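# Sort pins against a banded master into reject and job trays

## Task

Compare every pin with the master pin that carries a black band. Any pin whose size falls short of the master's by more than 0.005 mm goes into the reject tray, and every other pin goes into the job tray. The master itself must end up in neither tray. At the end, release everything and pull the grippers away.

## Robot and tools

Robot: two arms, left_arm and right_arm, facing each other across a table. Calibrated base positions in the scene frame: left_arm at (-0.012, +0.459, +0.039) m, right_arm at (-0.011, -0.457, +0.039) m. Scene frame: origin roughly between the bases, +z up, table surface at z = +0.020 m, left_arm on the +y side. The arm names do not match left or right in the images. Each gripper has two fingers along its own +x axis, closing along its y axis. end_effector_position is the point between the fingers, about 3 to 4 cm short of the tips. Only the last 1.5 cm of each finger face is flat. One reference image, an instrument sheet, can be viewed with show_instructions.

Frames: reported hand positions, orientations (quat_wxyz), velocities and move targets are in the scene frame. Offsets that you command are along the axes of that arm's current Hand target, not the world axes.

Row layout, shared by execute_actions and move: one flat list of 14 numbers covering both arms, even if only one arm moves. Order: left_arm dx, dy, dz, rx, ry, rz, opening, then right_arm in the same order. The six pose numbers are offsets from the arm's Hand target at the start of the action or move, not poses. Scale: 1.0 = 0.6 m for dx, dy, dz and 180 degrees for rx, ry, rz, which together form one rotation vector. Range -1 to 1. Six zeros re-command the Hand target as it stands. Opening is absolute, not an offset: +1 fully open (0.080 m), -1 fully closed; empty fingers meet near -0.78. A 0 opening is a real command, so resend the current opening to leave a gripper unchanged. Closing fully takes at least about 0.6 s.

execute_actions(actions, cameras): actions is a list of actions; each action is a table of up to 15 rows, one row per 1/30 s step, and a short table repeats its final row until 15 steps pass. Every row in one action counts from that action's starting Hand target. Repeating an offset in a new action moves further. An empty list just returns state and images. cameras selects images: omitted, null or ["all"] gives all; [] gives none.

move(target, speed, blend, opening_speed, blocking, cameras): straight-line path to target, which is one 14-number row or a list of up to 15 rows; every row is an offset from the same starting Hand targets. speed: m/s, 0.002 to 2.4, default 0.25, one value or one per target; rotation limit is twice that in rad/s. blend: corner rounding in metres for a list, default 0. opening_speed: rate of opening change per second on the -1..1 scale, at least 0.2. blocking=false returns after about 0.5 s while the move continues. A whole move is capped at 10 s. Paths ignore obstacles and the other arm. Faster moves lag, overshoot and hit harder; aiming far past a contact presses harder. Avoid paths near an arm's own base.

wait(seconds 0 to 10, cameras) lets time pass while arms hold. stop(cameras) brakes a running move. zoom_image(camera, region [x0, y0, x1, y1] in pixels, at most 504 by 504) enlarges part of a camera's newest image. Cameras, each 672x504: cam_head_left, cam_head_right, cam_high, cam_low, cam_left_wrist, cam_right_wrist. read_manual(section "licences") gives URDF licence text. finished_scene(scene 1) ends the scene for good.

Results: per arm, end_effector_position (m), end_effector_quat_wxyz, velocities, Joint positions (last value is the finger opening in metres), grip_measured (same scale as commanded opening, can be about 2 mm off, and reads narrower than a squeezed part), Joint torques, External joint torques, Hand target, Tool commands. "within noise" means the joints are still. The move: line gives the outcome: done (at rest within 8 mm and 2 degrees), off_target, moving, held (a check withheld steps or the clearance check stopped the move), blocked (gripper stopped far from its goal, likely an obstacle; arms then hold), fault. limits=paced means the pose was clipped; limits=held means steps were withheld. MOTOR HOT, OVER-TEMPERATURE FAULT and TORQUE FAULT lines warn of stops.

Control notes: commanded orientation is clipped to 32 degrees from the measured one each step. Grippers often stop short or sag and tilt, especially far out; check and correct with an offset. To grip, command an opening about 0.08 below grip_measured at first contact. Pins under 5 mm wide get reduced force.

Avoid: anything falling or being left off the table; arm-to-arm hits or presses, including a gripper closing on the other arm's fingers or cables touching; joint contact torques at the limits (waist 17.2, shoulder 21.3, elbow 21.3, wrist pitch 5.61, wrist yaw 5.59, wrist roll 5.24 N m), which stop an arm 10 s; long holding or stretched poses that overheat motors; dropping parts or releasing them while moving; slams and hard pushes. Loose objects may get nudged occasionally.

Each tool is called as a command line: name --argument value for each argument, lists and objects as JSON in quotes; but a table of rows of numbers goes row by row, as --pt "numbers of a row", without its own name.

Reference images:

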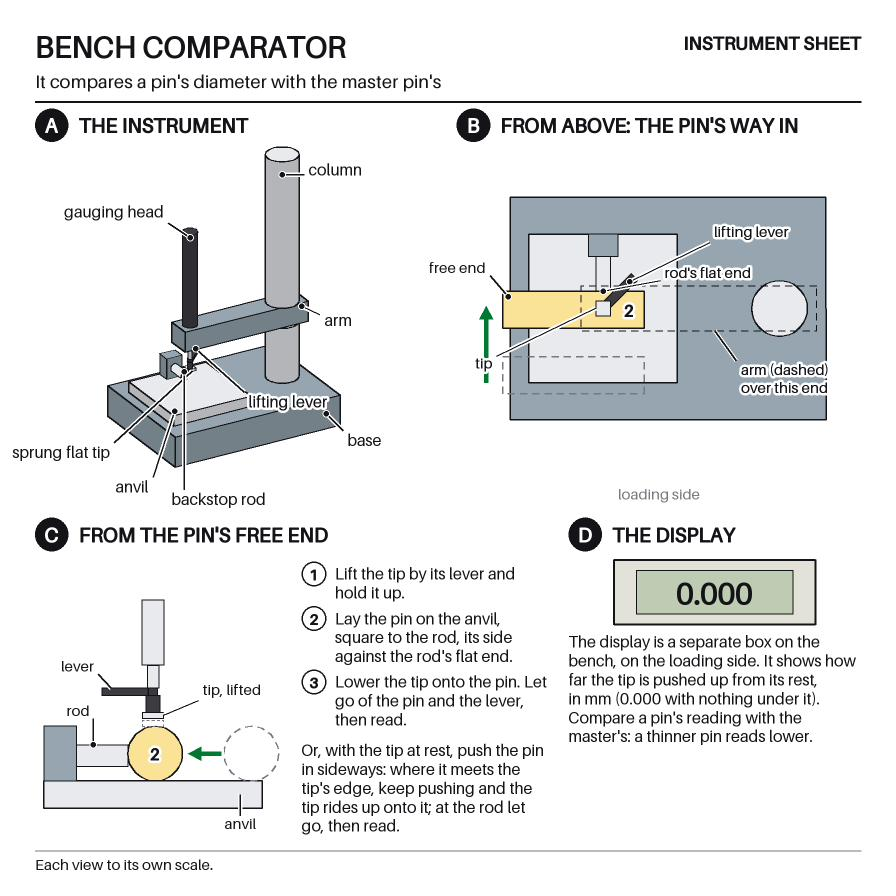

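## Session

execute_actions --actions '[]'

Scene clock: 0.00 s.
left_arm: end_effector_position=(-0.1360, +0.1819, +0.2461) grip_measured=+1.000 end_effector_quat_wxyz=(+0.080, +0.216, +0.120, -0.966) | right_arm: end_effector_position=(+0.1669, -0.2872, +0.2390) grip_measured=+1.000 end_effector_quat_wxyz=(+0.833, -0.207, +0.219, +0.464)
Joint positions: left_arm=[0.043 1.502 1.154 -1.076 1.114 1.185 0.08] | right_arm=[-1.008 0.727 0.665 -0.568 -0.329 -0.403 0.08]
Joint velocities: within noise
Joint torques (N m): no reading
External joint torques (N m): no reading
Motor temperatures (°C): left_arm=[27 27 31 32 30 30] | right_arm=[26 29 25 27 29 35]
Heat: left arm: hottest wrist pitch 32 °C (+0.0 °C/min); right arm: hottest wrist roll 35 °C (+0.0 °C/min).
Hand target: left_arm -0.1362, +0.1816, +0.2485; -0.080, -0.215, -0.116, +0.966 | right_arm +0.1672, -0.2869, +0.2423; +0.834, -0.207, +0.214, +0.464
Tool commands: left_gripper/opening=+1.0 right_gripper/opening=+1.0

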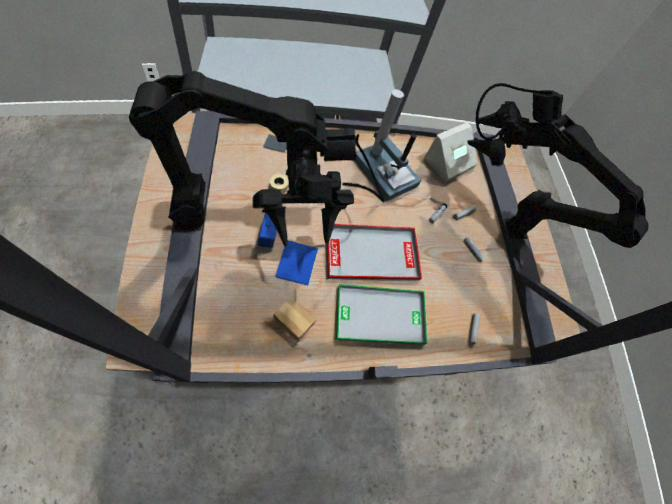

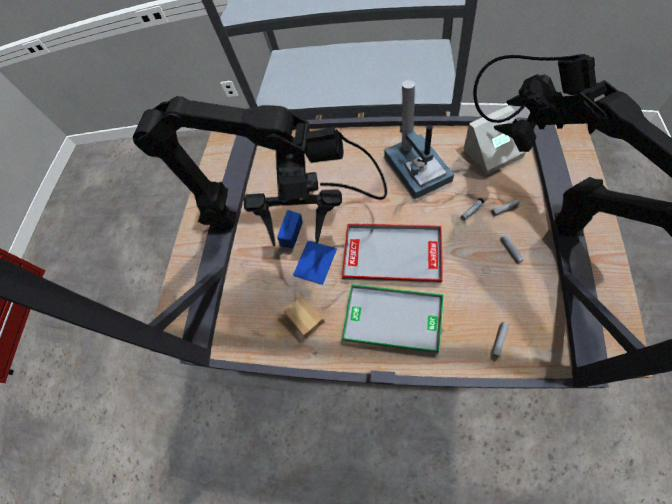

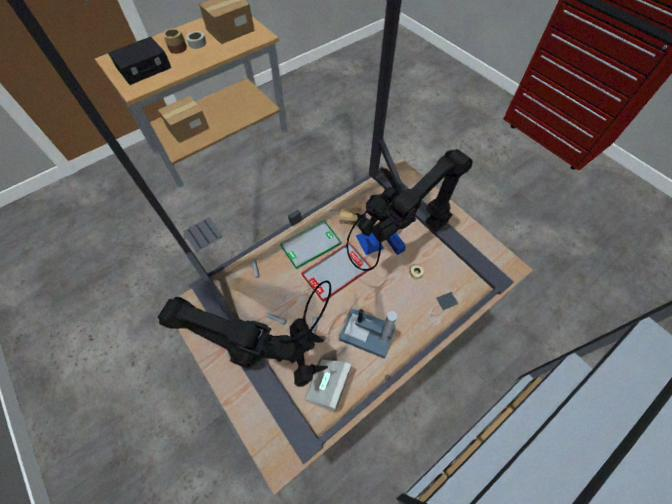

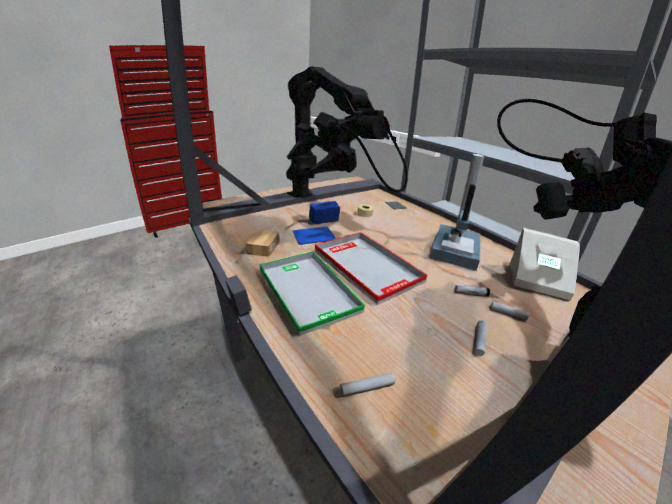

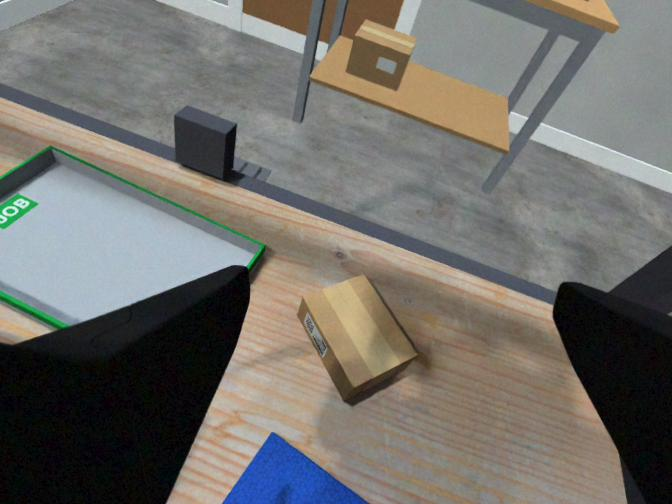

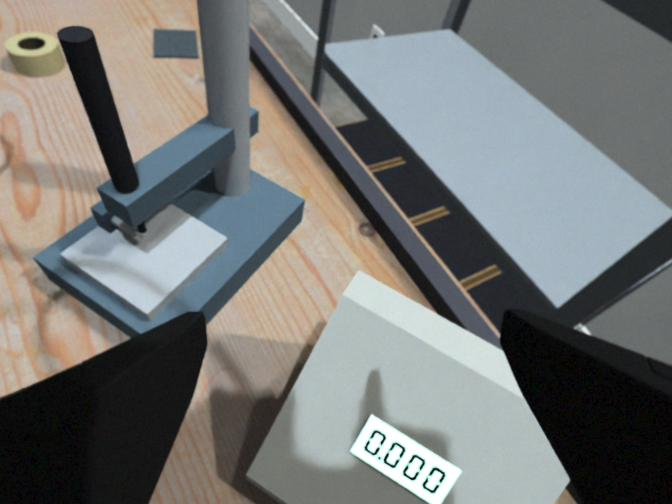

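zoom_image --camera "cam_head_right" --region '[340, 70, 580, 250]'

zoom_image --camera "cam_low" --region '[320, 140, 600, 420]'

zoom_image --camera "cam_head_right" --region '[420, 180, 560, 370]'

zoom_image --camera "cam_right_wrist" --region '[20, 0, 340, 360]'

Scaled by 2.100 from the camera's 672x504 image, which has a finer 960x720 frame.

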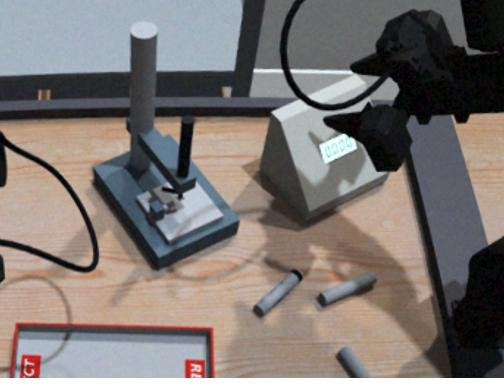

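Scaled by 1.800 from the camera's 672x504 image, which has a finer 960x720 frame.

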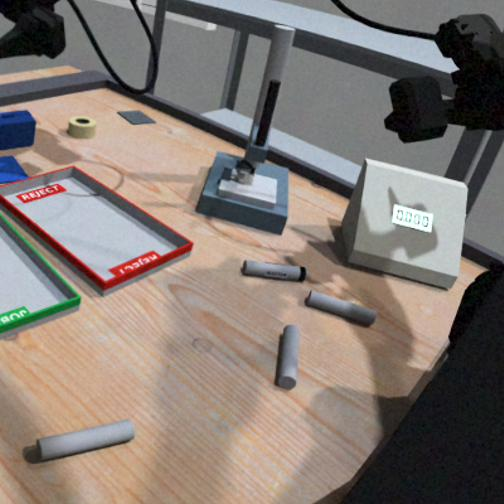

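Scaled by 2.653 from the camera's 672x504 image, which has a finer 960x720 frame.

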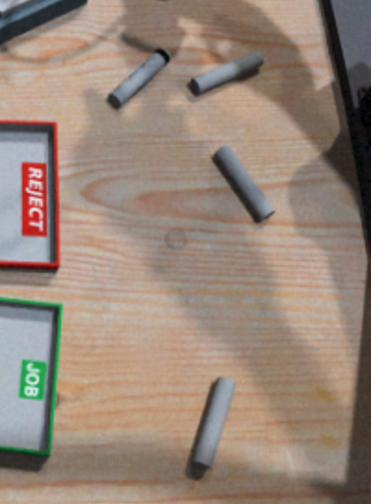

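Scaled by 1.400 from the camera's 672x504 image, which has a finer 960x720 frame.

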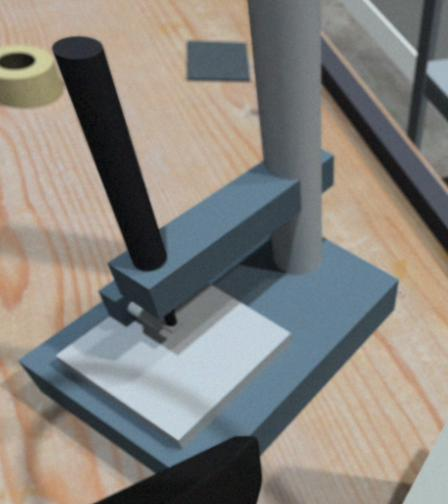

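move --target '[0,0,0,0,0,0,1, 0.007,0.222,0.060,-0.050,0.305,0.082,1]'

Scene clock: 90.13 s.
left_arm: end_effector_position=(-0.1360, +0.1819, +0.2461) grip_measured=+1.000 end_effector_quat_wxyz=(+0.080, +0.216, +0.120, -0.966) | right_arm: end_effector_position=(+0.0609, -0.2031, +0.2479) grip_measured=+1.000 end_effector_quat_wxyz=(+0.561, -0.432, +0.560, +0.431)
Joint positions: left_arm=[0.043 1.502 1.154 -1.076 1.114 1.185 0.08] | right_arm=[-0.274 1.565 1.564 -1.569 0.003 -0.015 0.08]
Joint velocities: within noise
Joint torques (N m): left_arm=[0.02 -5.62 6.82 0.37 0.7 0.07] | right_arm=[0.36 -4.2 6.15 0.36 -0.15 0.26]
External joint torques (N m): left_arm=[0.03 -0.61 1.33 -0.1 0.13 0.06] | right_arm=[0.34 0.91 1.01 0.04 -0.15 0.26]
Motor temperatures (°C): left_arm=[27 33 39 33 31 29] | right_arm=[26 29 32 34 28 34]
Heat: left arm: hottest elbow 39 °C (+3.0 °C/min); right arm: hottest wrist pitch 34 °C (+3.0 °C/min).
Hand target: left_arm -0.1362, +0.1816, +0.2485; -0.080, -0.215, -0.116, +0.966 | right_arm +0.0604, -0.2000, +0.2501; +0.560, -0.431, +0.561, +0.431
Off the commanded pose: left_arm 0.002 m, 1 deg | right_arm 0.004 m, 0 deg.
joint sent to its limit (right arm) — joint 4 (wrist pitch), lower limit. The joint targets still meet the commanded pose.
move: done
camera_calibration:
cam_right_wrist: T_world_to_cam=[[0.971237, -0.236076, 0.0310874, -0.109403], [-0.232747, -0.913662, 0.333243, -0.223463], [-0.0502672, -0.330894, -0.942328, 0.248372], [0, 0, 0, 1]] pos_world=[0.0667305, -0.147812, 0.311917]

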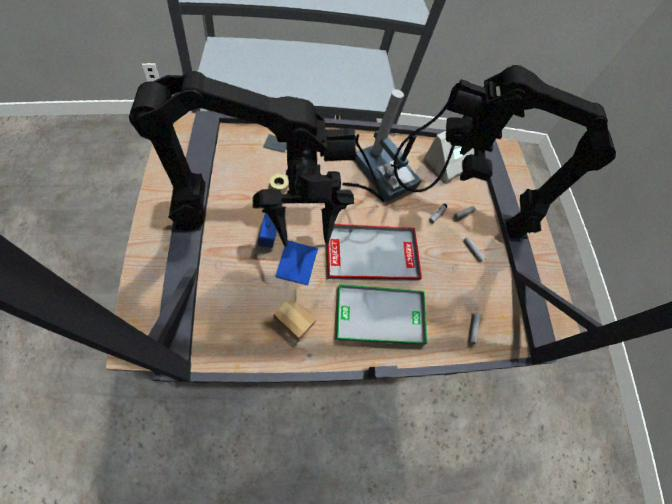

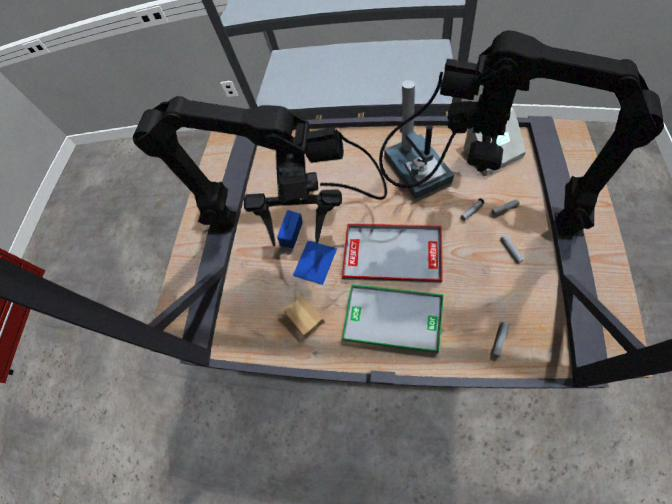

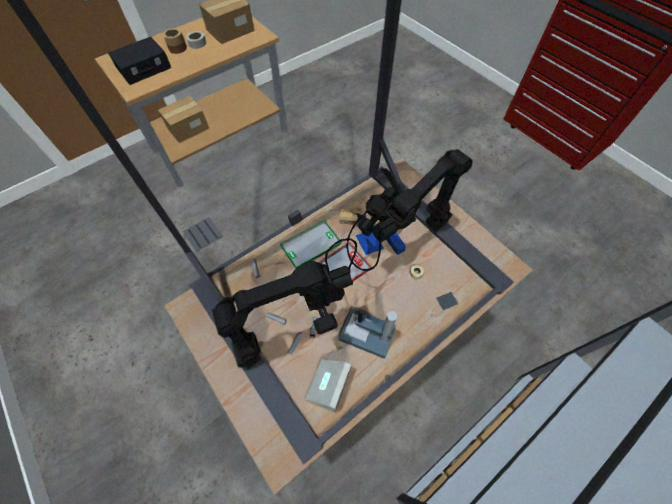

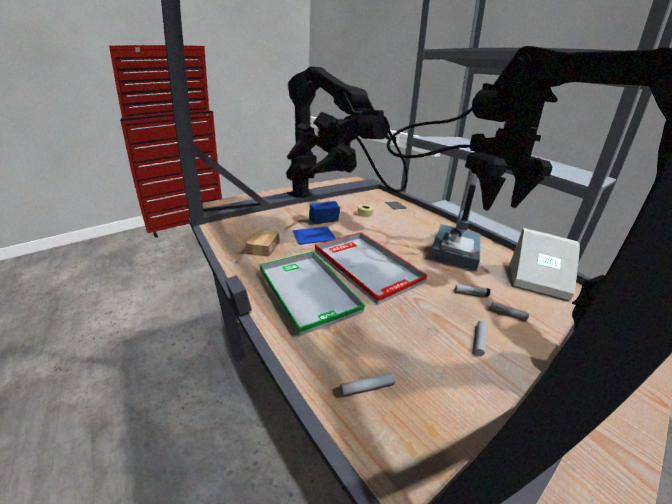

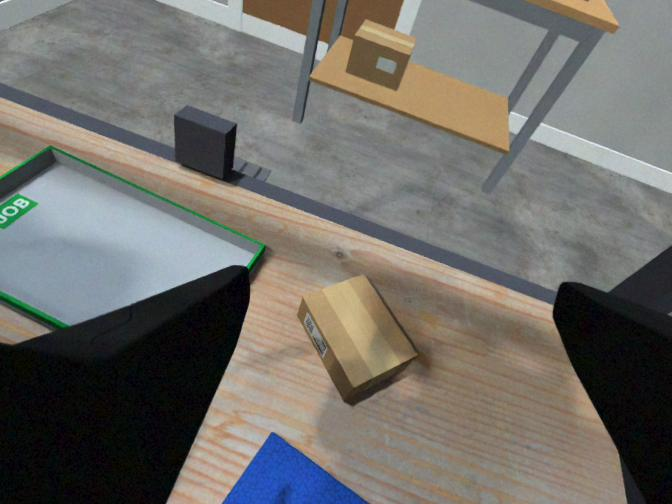

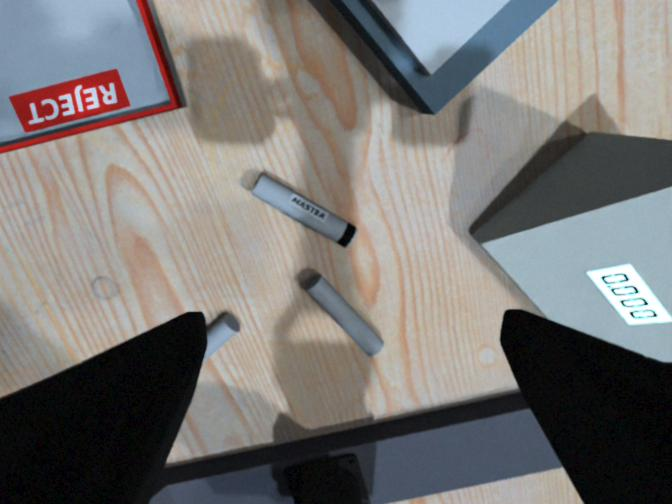

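move --target '[0,0,0,0,0,0,1, 0.083,0.025,0.028,0.2373,-0.2371,-0.0984,1]'

zoom_image --camera "cam_right_wrist" --region '[150, 0, 654, 380]'

Scene clock: 118.70 s.
left_arm: end_effector_position=(-0.1360, +0.1819, +0.2461) grip_measured=+1.000 end_effector_quat_wxyz=(+0.080, +0.216, +0.120, -0.966) | right_arm: end_effector_position=(+0.0504, -0.1796, +0.2037) grip_measured=+1.000 end_effector_quat_wxyz=(+0.892, -0.096, +0.371, +0.241)
Joint positions: left_arm=[0.043 1.502 1.154 -1.076 1.114 1.185 0.08] | right_arm=[0.135 1.303 0.969 -0.869 0.71 1.046 0.08]
Joint velocities: within noise
Joint torques (N m): left_arm=[0.01 -5.54 6.84 0.37 0.72 0.07] | right_arm=[0.28 -2.95 4.09 1.23 0.59 0.23]
External joint torques (N m): left_arm=[0.01 -0.56 1.33 -0.11 0.15 0.05] | right_arm=[0.27 0.92 -1.68 0.44 0.19 0.22]
Motor temperatures (°C): left_arm=[27 33 39 32 31 29] | right_arm=[26 31 34 31 28 34]
Heat: left arm: hottest elbow 39 °C (+1.0 °C/min); right arm: hottest elbow 34 °C (+4.0 °C/min).
Hand target: left_arm -0.1362, +0.1816, +0.2485; -0.080, -0.215, -0.116, +0.966 | right_arm +0.0502, -0.1799, +0.2003; +0.893, -0.099, +0.370, +0.238
Off the commanded pose: left_arm 0.002 m, 1 deg | right_arm 0.003 m, 0 deg.
move: done
camera_calibration:
cam_right_wrist: T_world_to_cam=[[0.496046, -0.867862, 0.027465, -0.180933], [-0.777872, -0.45822, -0.430057, 0.0751215], [0.385815, 0.191964, -0.902384, 0.277769], [0, 0, 0, 1]] pos_world=[0.0410184, -0.175924, 0.28793]

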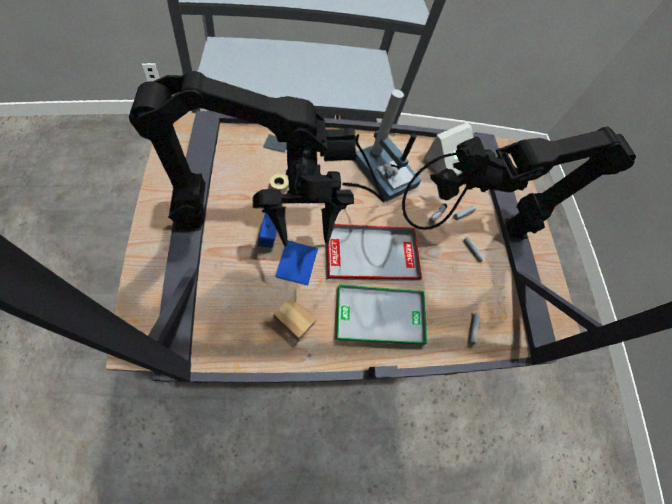

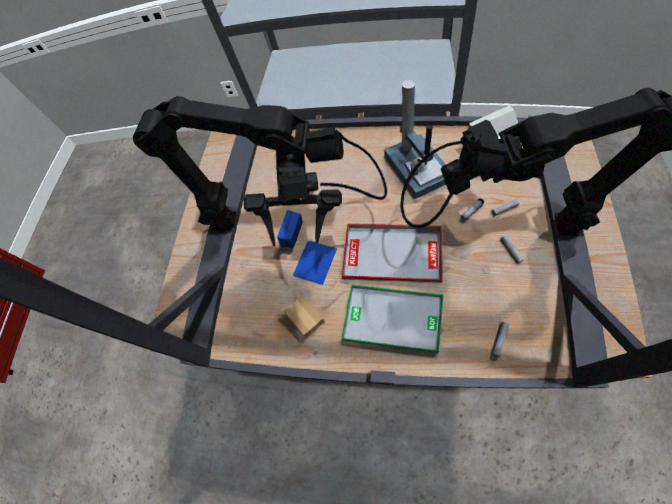

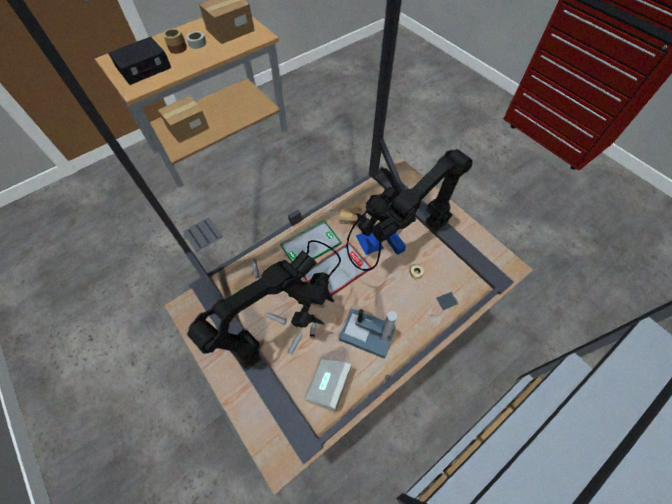

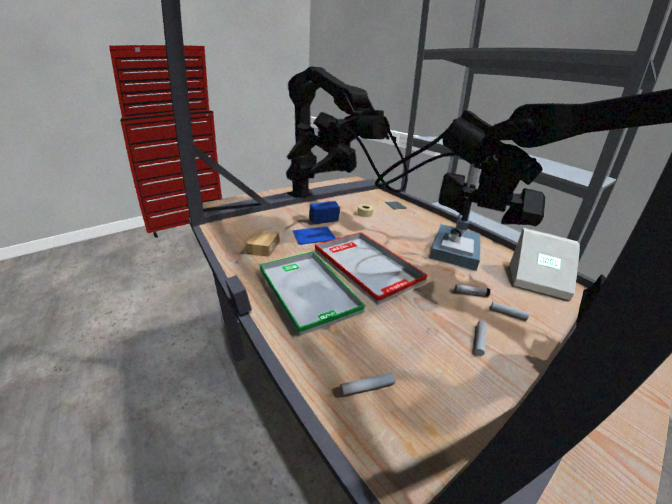

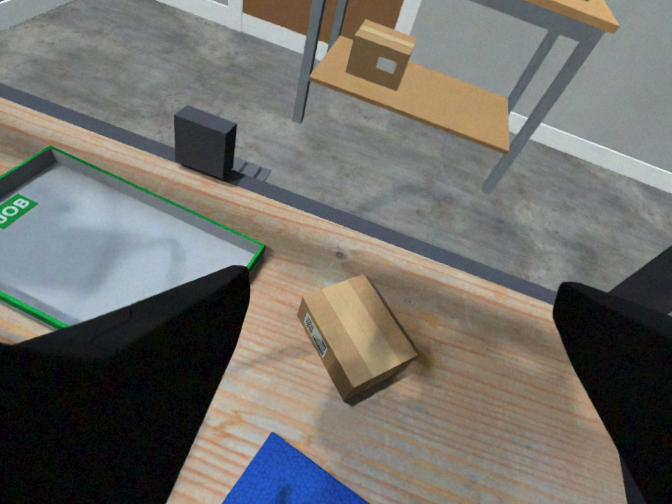

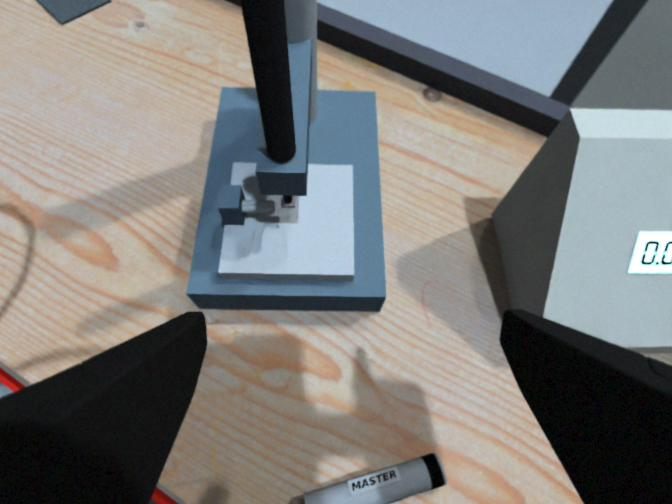

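Scaled by 1.000.

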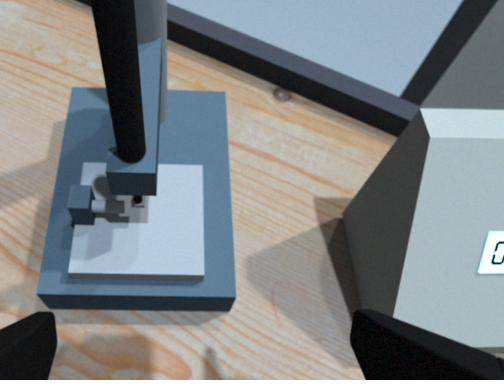

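zoom_image --camera "cam_right_wrist" --region '[200, 130, 370, 300]'

zoom_image --camera "cam_right_wrist" --region '[280, 400, 480, 504]'

Scaled by 2.965 from the camera's 672x504 image, which has a finer 960x720 frame.

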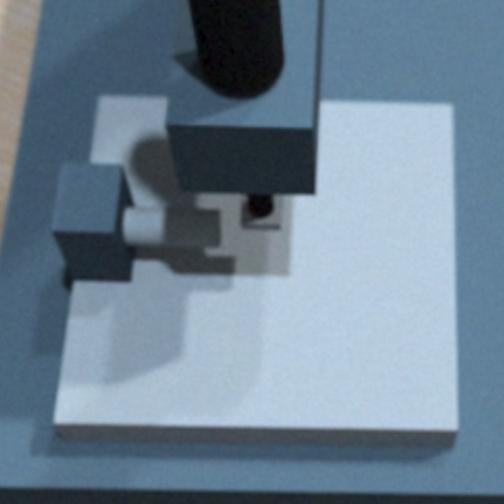

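Scaled by 2.520 from the camera's 672x504 image, which has a finer 960x720 frame.

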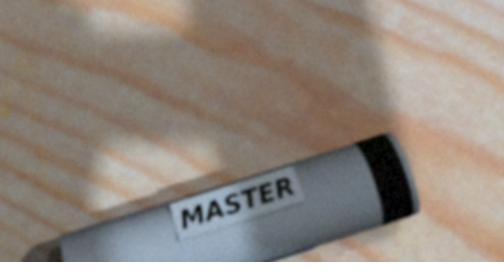

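move --target '[0,0,0,0,0,0,1, -0.011,0.024,-0.081,-0.5988,0.2476,0.1328,0]' --speed 0.4

Scene clock: 276.47 s.
left_arm: end_effector_position=(-0.1360, +0.1819, +0.2461) grip_measured=+1.000 end_effector_quat_wxyz=(+0.080, +0.216, +0.120, -0.966) | right_arm: end_effector_position=(+0.0097, -0.1900, +0.1698) grip_measured=+0.003 end_effector_quat_wxyz=(+0.217, -0.758, +0.310, +0.531)
Joint positions: left_arm=[0.043 1.502 1.154 -1.076 1.114 1.185 0.08] | right_arm=[0.052 1.762 1.421 -1.493 0.232 -0.71 0.035]
Joint velocities: within noise
Joint torques (N m): left_arm=[-0.01 -5.58 6.83 0.36 0.7 0.06] | right_arm=[0.27 -5.33 5.84 -0.14 0.19 -0.2]
External joint torques (N m): left_arm=[0 -0.58 1.37 -0.1 0.13 0.04] | right_arm=[0.26 0.84 1.02 -0.03 0.1 -0.2]
Motor temperatures (°C): left_arm=[27 35 41 32 31 29] | right_arm=[26 31 31 34 29 34]
Heat: left arm: hottest elbow 41 °C (+1.0 °C/min); right arm: hottest wrist pitch 34 °C (+0.0 °C/min).
Hand target: left_arm -0.1362, +0.1816, +0.2485; -0.080, -0.215, -0.116, +0.966 | right_arm +0.0092, -0.1869, +0.1706; -0.215, +0.760, -0.307, -0.532
Off the commanded pose: left_arm 0.002 m, 1 deg | right_arm 0.003 m, 1 deg.
move: done
camera_calibration:
cam_right_wrist: T_world_to_cam=[[0.680462, 0.732526, 0.0193999, 0.134693], [0.557365, -0.534575, 0.635275, -0.184209], [0.475726, -0.421468, -0.772042, 0.125275], [0, 0, 0, 1]] pos_world=[-0.0485782, -0.14434, 0.211128]

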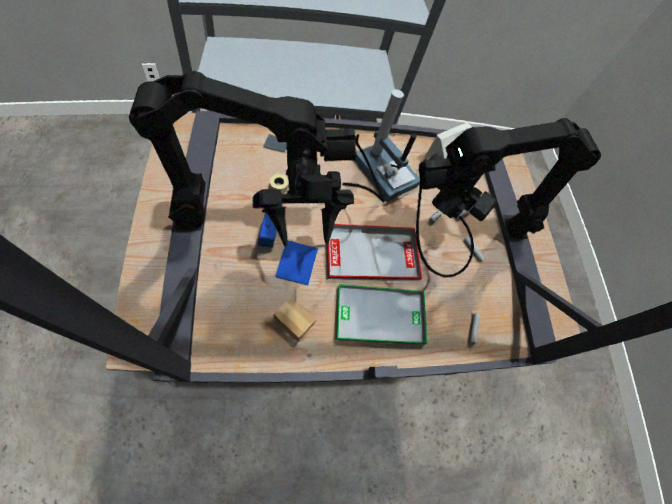

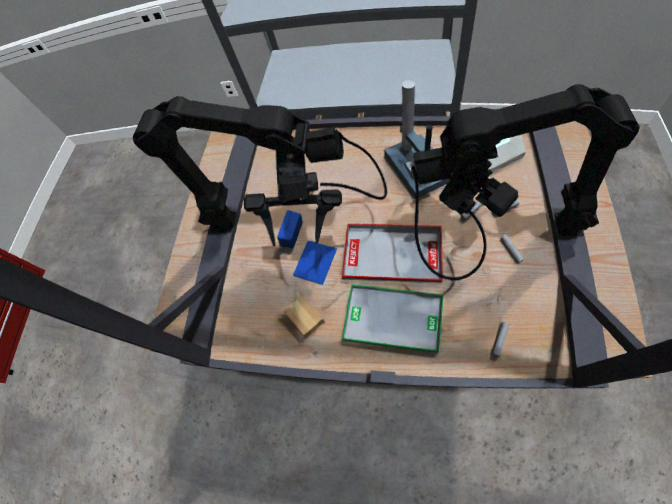

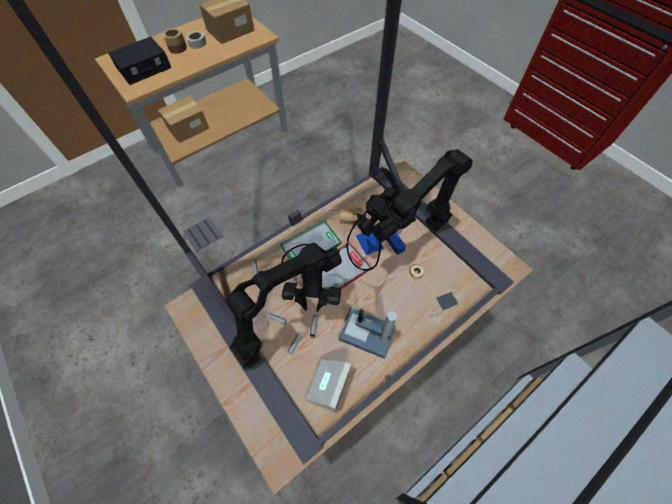

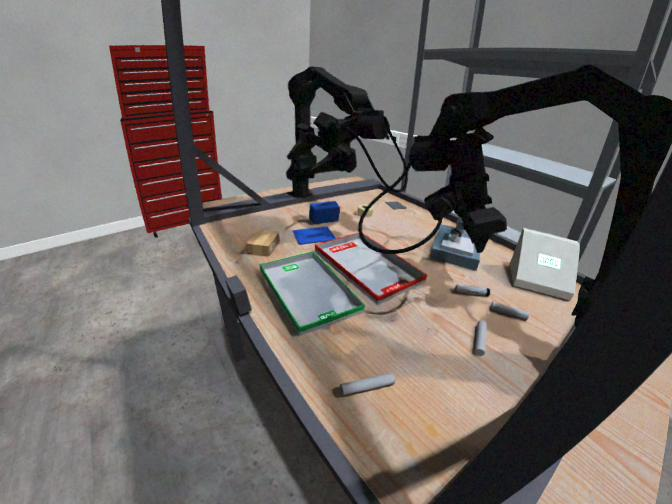

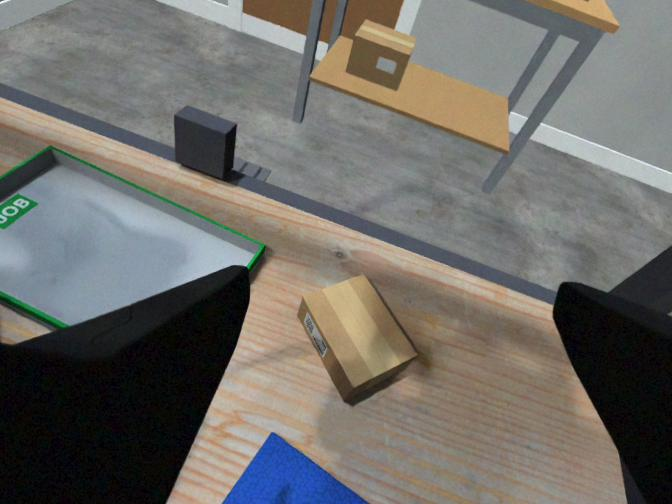

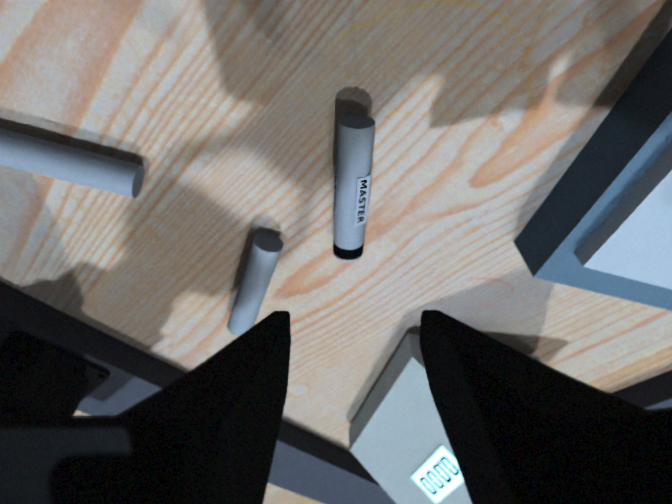

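move --target '[0,0,0,0,0,0,1, 0.141,-0.008,0.051,0,0,0,0]' --speed 0.15 --cameras '["cam_right_wrist","cam_low"]'

Scene clock: 309.57 s.
left_arm: end_effector_position=(-0.1360, +0.1819, +0.2461) grip_measured=+1.000 end_effector_quat_wxyz=(+0.080, +0.216, +0.120, -0.966) | right_arm: end_effector_position=(+0.0112, -0.1813, +0.0840) grip_measured=+0.003 end_effector_quat_wxyz=(+0.221, -0.757, +0.304, +0.534)
Joint positions: left_arm=[0.043 1.502 1.154 -1.076 1.114 1.185 0.08] | right_arm=[0.047 1.864 1.2 -1.152 0.235 -0.722 0.035]
Joint velocities: within noise
Joint torques (N m): left_arm=[-0.05 -5.58 6.85 0.35 0.69 0.07] | right_arm=[-0.31 -5.92 2.81 0.28 0.2 -0.2]
External joint torques (N m): left_arm=[-0.05 -0.57 1.35 -0.12 0.13 0.06] | right_arm=[-0.31 0.64 -1.68 0.36 0.1 -0.2]
Motor temperatures (°C): left_arm=[27 36 41 32 31 29] | right_arm=[26 33 33 31 28 34]
Heat: left arm: hottest elbow 41 °C (+0.0 °C/min); right arm: hottest wrist roll 34 °C (+0.0 °C/min).
Hand target: left_arm -0.1362, +0.1816, +0.2485; -0.080, -0.215, -0.116, +0.966 | right_arm +0.0126, -0.1834, +0.0806; -0.215, +0.759, -0.307, -0.532
Off the commanded pose: left_arm 0.002 m, 1 deg | right_arm 0.004 m, 1 deg.
move: done
camera_calibration:
cam_right_wrist: T_world_to_cam=[[0.67598, 0.736347, 0.0290409, 0.128932], [0.561278, -0.54, 0.62719, -0.12631], [0.477512, -0.407668, -0.778325, 0.0649632], [0, 0, 0, 1]] pos_world=[-0.0472814, -0.136663, 0.126038]
Images, in order (width x height): cam_low 672x504, cam_right_wrist 672x504.

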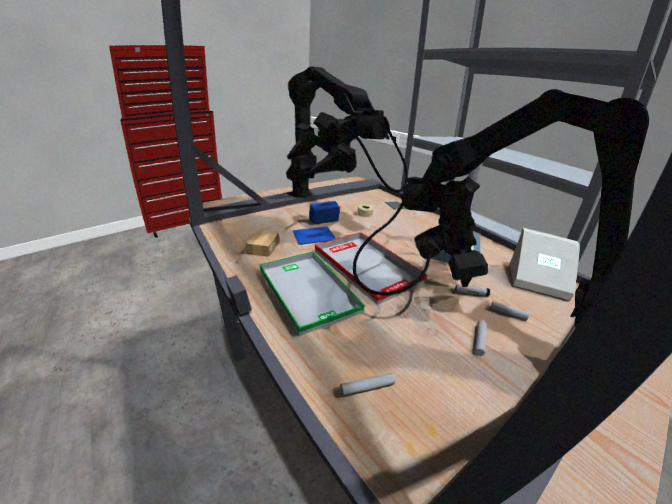

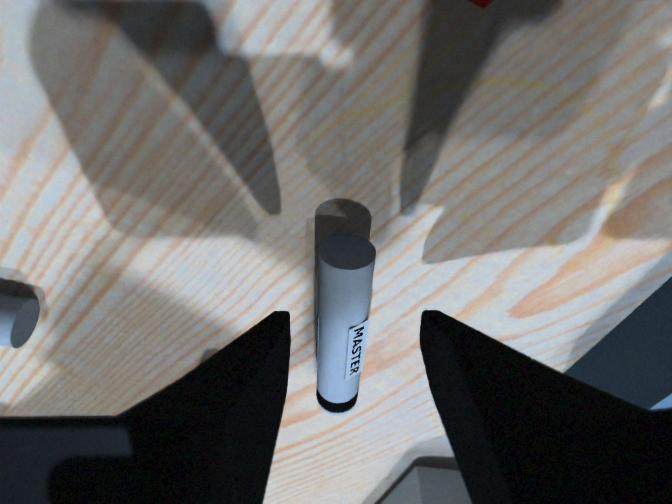

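move --target '[0,0,0,0,0,0,1, 0.043,0.003,0.004,0,0,0,0]' --speed 0.1 --cameras '["cam_right_wrist"]'

Scene clock: 328.03 s.
left_arm: end_effector_position=(-0.1360, +0.1819, +0.2461) grip_measured=+1.000 end_effector_quat_wxyz=(+0.080, +0.216, +0.120, -0.966) | right_arm: end_effector_position=(+0.0148, -0.1866, +0.0591) grip_measured=+0.003 end_effector_quat_wxyz=(+0.221, -0.757, +0.304, +0.535)
Joint positions: left_arm=[0.043 1.502 1.154 -1.076 1.114 1.185 0.08] | right_arm=[0.036 1.888 1.122 -1.046 0.237 -0.732 0.035]
Joint velocities: within noise
Joint torques (N m): left_arm=[0.01 -5.58 6.82 0.37 0.7 0.07] | right_arm=[-0.28 -5.63 2.55 0.28 0.2 -0.22]
External joint torques (N m): left_arm=[0.01 -0.55 1.29 -0.11 0.13 0.06] | right_arm=[-0.34 0.84 -1.71 0.35 0.11 -0.21]
Motor temperatures (°C): left_arm=[27 36 41 32 31 29] | right_arm=[26 34 32 30 28 34]
Heat: left arm: hottest elbow 41 °C (+0.0 °C/min); right arm: hottest shoulder 34 °C (+4.1 °C/min).
Hand target: left_arm -0.1362, +0.1816, +0.2485; -0.080, -0.215, -0.116, +0.966 | right_arm +0.0161, -0.1893, +0.0556; -0.215, +0.759, -0.307, -0.532
Off the commanded pose: left_arm 0.002 m, 1 deg | right_arm 0.005 m, 1 deg.
move: done
camera_calibration:
cam_right_wrist: T_world_to_cam=[[0.67595, 0.736335, 0.0300445, 0.131086], [0.561293, -0.540824, 0.626466, -0.115627], [0.477537, -0.406596, -0.77887, 0.0420374], [0, 0, 0, 1]] pos_world=[-0.0437814, -0.141965, 0.101239]
Images, in order (width x height): cam_right_wrist 672x504.

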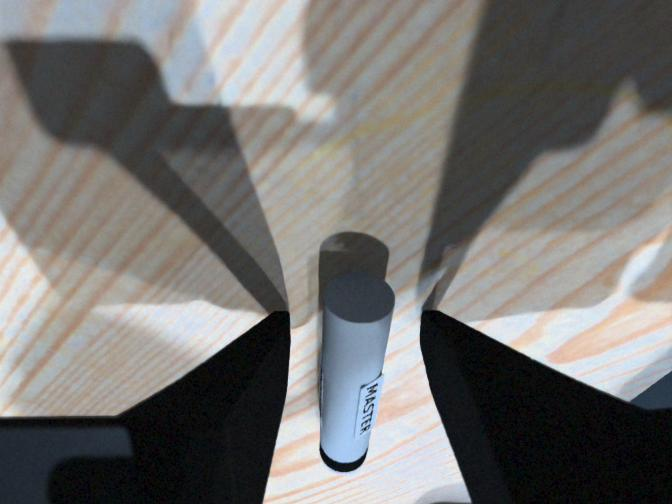

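move --pt "0 0 0 0 0 0 1 0 0 0 0 0 0 -0.78" --pt "0 0 0 0 0 0 1 -0.125 0 -0.0456 0 0 0 -0.78" --speed 0.15 --opening_speed 1.0 --cameras '["cam_right_wrist"]'

Scene clock: 347.87 s.
left_arm: end_effector_position=(-0.1360, +0.1819, +0.2461) grip_measured=+1.000 end_effector_quat_wxyz=(+0.080, +0.216, +0.120, -0.966) | right_arm: end_effector_position=(+0.0151, -0.1930, +0.1277) grip_measured=-0.478 end_effector_quat_wxyz=(+0.206, -0.762, +0.315, +0.527)
Joint positions: left_arm=[0.043 1.502 1.154 -1.076 1.114 1.185 0.08] | right_arm=[0.036 1.798 1.29 -1.347 0.238 -0.733 0.013]
Joint velocities: within noise
Joint torques (N m): left_arm=[-0.01 -5.56 6.85 0.37 0.7 0.06] | right_arm=[-0.19 -8.46 5.8 -0.28 0.17 -0.21]
External joint torques (N m): left_arm=[-0.01 -0.58 1.39 -0.09 0.14 0.05] | right_arm=[-0.23 -2.19 1.14 -0.13 0.08 -0.21]
Motor temperatures (°C): left_arm=[27 36 41 32 31 29] | right_arm=[26 35 32 29 28 34]
Heat: left arm: hottest elbow 41 °C (+0.0 °C/min); right arm: hottest shoulder 35 °C (+3.0 °C/min).
Hand target: left_arm -0.1362, +0.1816, +0.2485; -0.080, -0.215, -0.116, +0.966 | right_arm +0.0161, -0.1894, +0.1354; -0.215, +0.760, -0.307, -0.532
Off the commanded pose: left_arm 0.002 m, 1 deg | right_arm 0.009 m, 2 deg.
move: off_target (right_arm)
camera_calibration:
cam_right_wrist: T_world_to_cam=[[0.675537, 0.737326, 0.000523333, 0.137525], [0.560184, -0.513702, 0.64985, -0.159996], [0.47942, -0.438704, -0.760063, 0.0840787], [0, 0, 0, 1]] pos_world=[-0.0435849, -0.146705, 0.167806]
Images, in order (width x height): cam_right_wrist 672x504.

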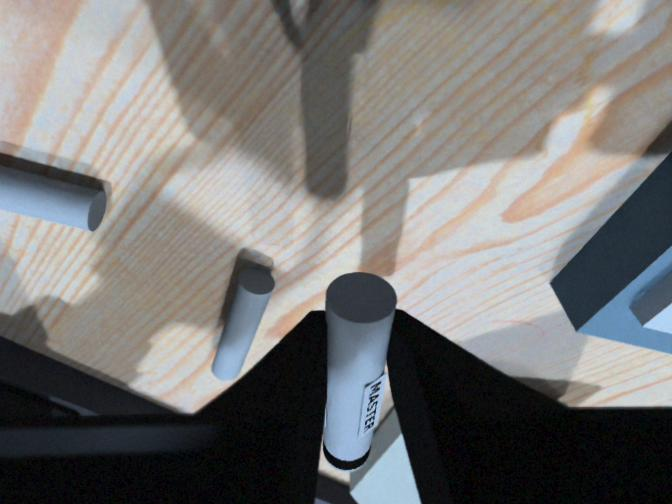

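move --target '[0,0,0,0,0,0,1, 0.006,-0.164,-0.056,-0.3827,0,-0.1393,-0.78]' --speed 0.3

Scene clock: 392.07 s.
left_arm: end_effector_position=(-0.1360, +0.1819, +0.2461) grip_measured=+1.000 end_effector_quat_wxyz=(+0.080, +0.216, +0.120, -0.966) | right_arm: end_effector_position=(+0.1072, -0.1406, +0.1372) grip_measured=-0.478 end_effector_quat_wxyz=(+0.152, +0.790, +0.201, -0.560)
Joint positions: left_arm=[0.043 1.502 1.154 -1.076 1.114 1.185 0.08] | right_arm=[-0.247 1.66 1.179 -0.867 0.251 -2.356 0.014]
Joint velocities: within noise
Joint torques (N m): left_arm=[-0.03 -5.6 6.81 0.36 0.69 0.07] | right_arm=[-0.25 -9.08 3.98 1.03 0.07 -0.23]
External joint torques (N m): left_arm=[-0.02 -0.59 1.33 -0.11 0.13 0.06] | right_arm=[-0.21 -2.95 -1.49 0.45 -0.05 -0.23]
Motor temperatures (°C): left_arm=[27 36 42 32 31 29] | right_arm=[26 41 36 29 28 33]
Heat: left arm: hottest elbow 42 °C (+1.0 °C/min); right arm: hottest shoulder 41 °C (+7.1 °C/min).
Hand target: left_arm -0.1362, +0.1816, +0.2485; -0.080, -0.215, -0.116, +0.966 | right_arm +0.1080, -0.1414, +0.1435; +0.145, +0.792, +0.207, -0.555
Off the commanded pose: left_arm 0.002 m, 1 deg | right_arm 0.006 m, 1 deg.
move: done
camera_calibration:
cam_right_wrist: T_world_to_cam=[[-0.511072, 0.859521, 0.00546863, 0.180315], [0.673639, 0.396578, 0.623647, -0.0714334], [0.533869, 0.322412, -0.781687, 0.174203], [0, 0, 0, 1]] pos_world=[0.0472729, -0.182821, 0.179735]

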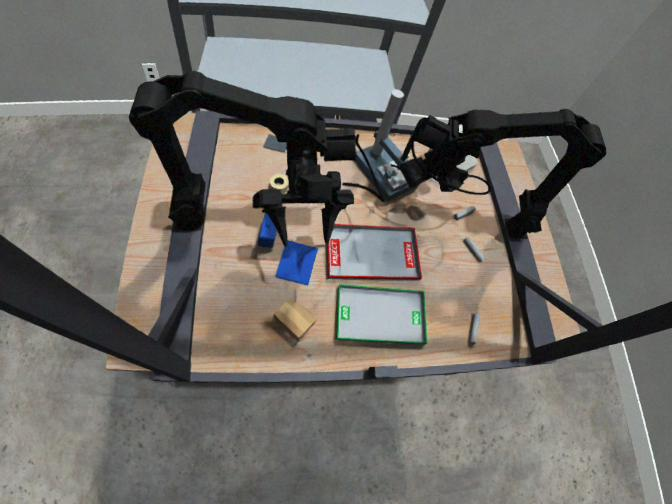

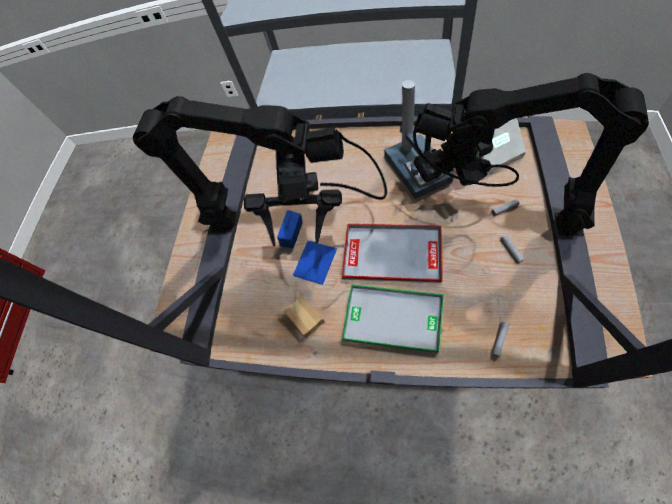

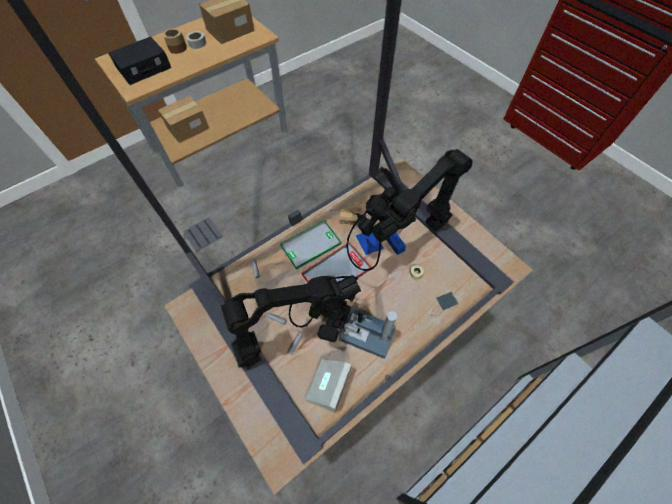

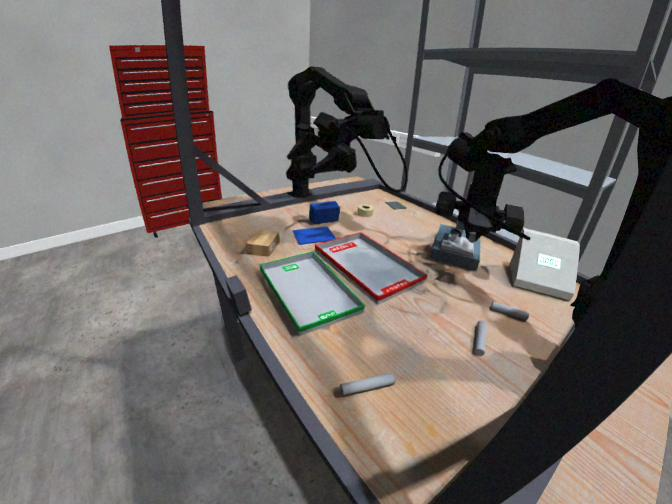

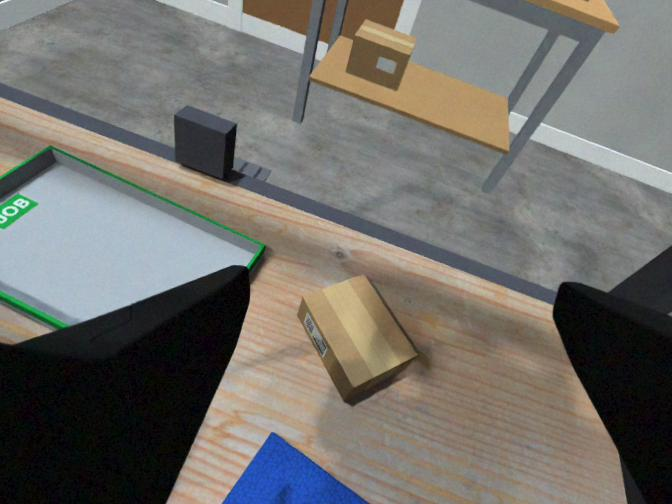

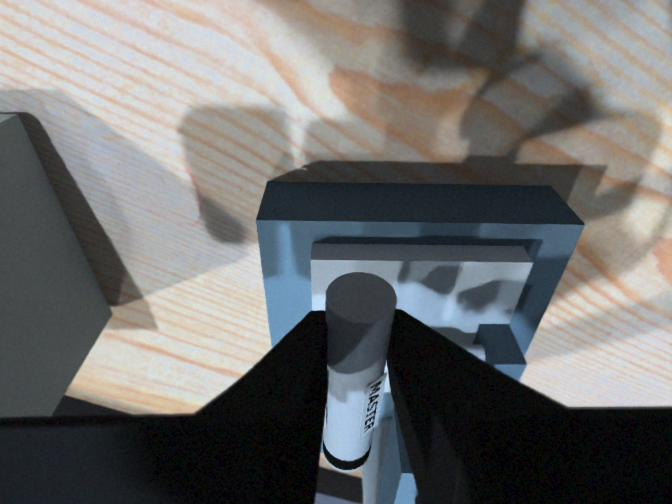

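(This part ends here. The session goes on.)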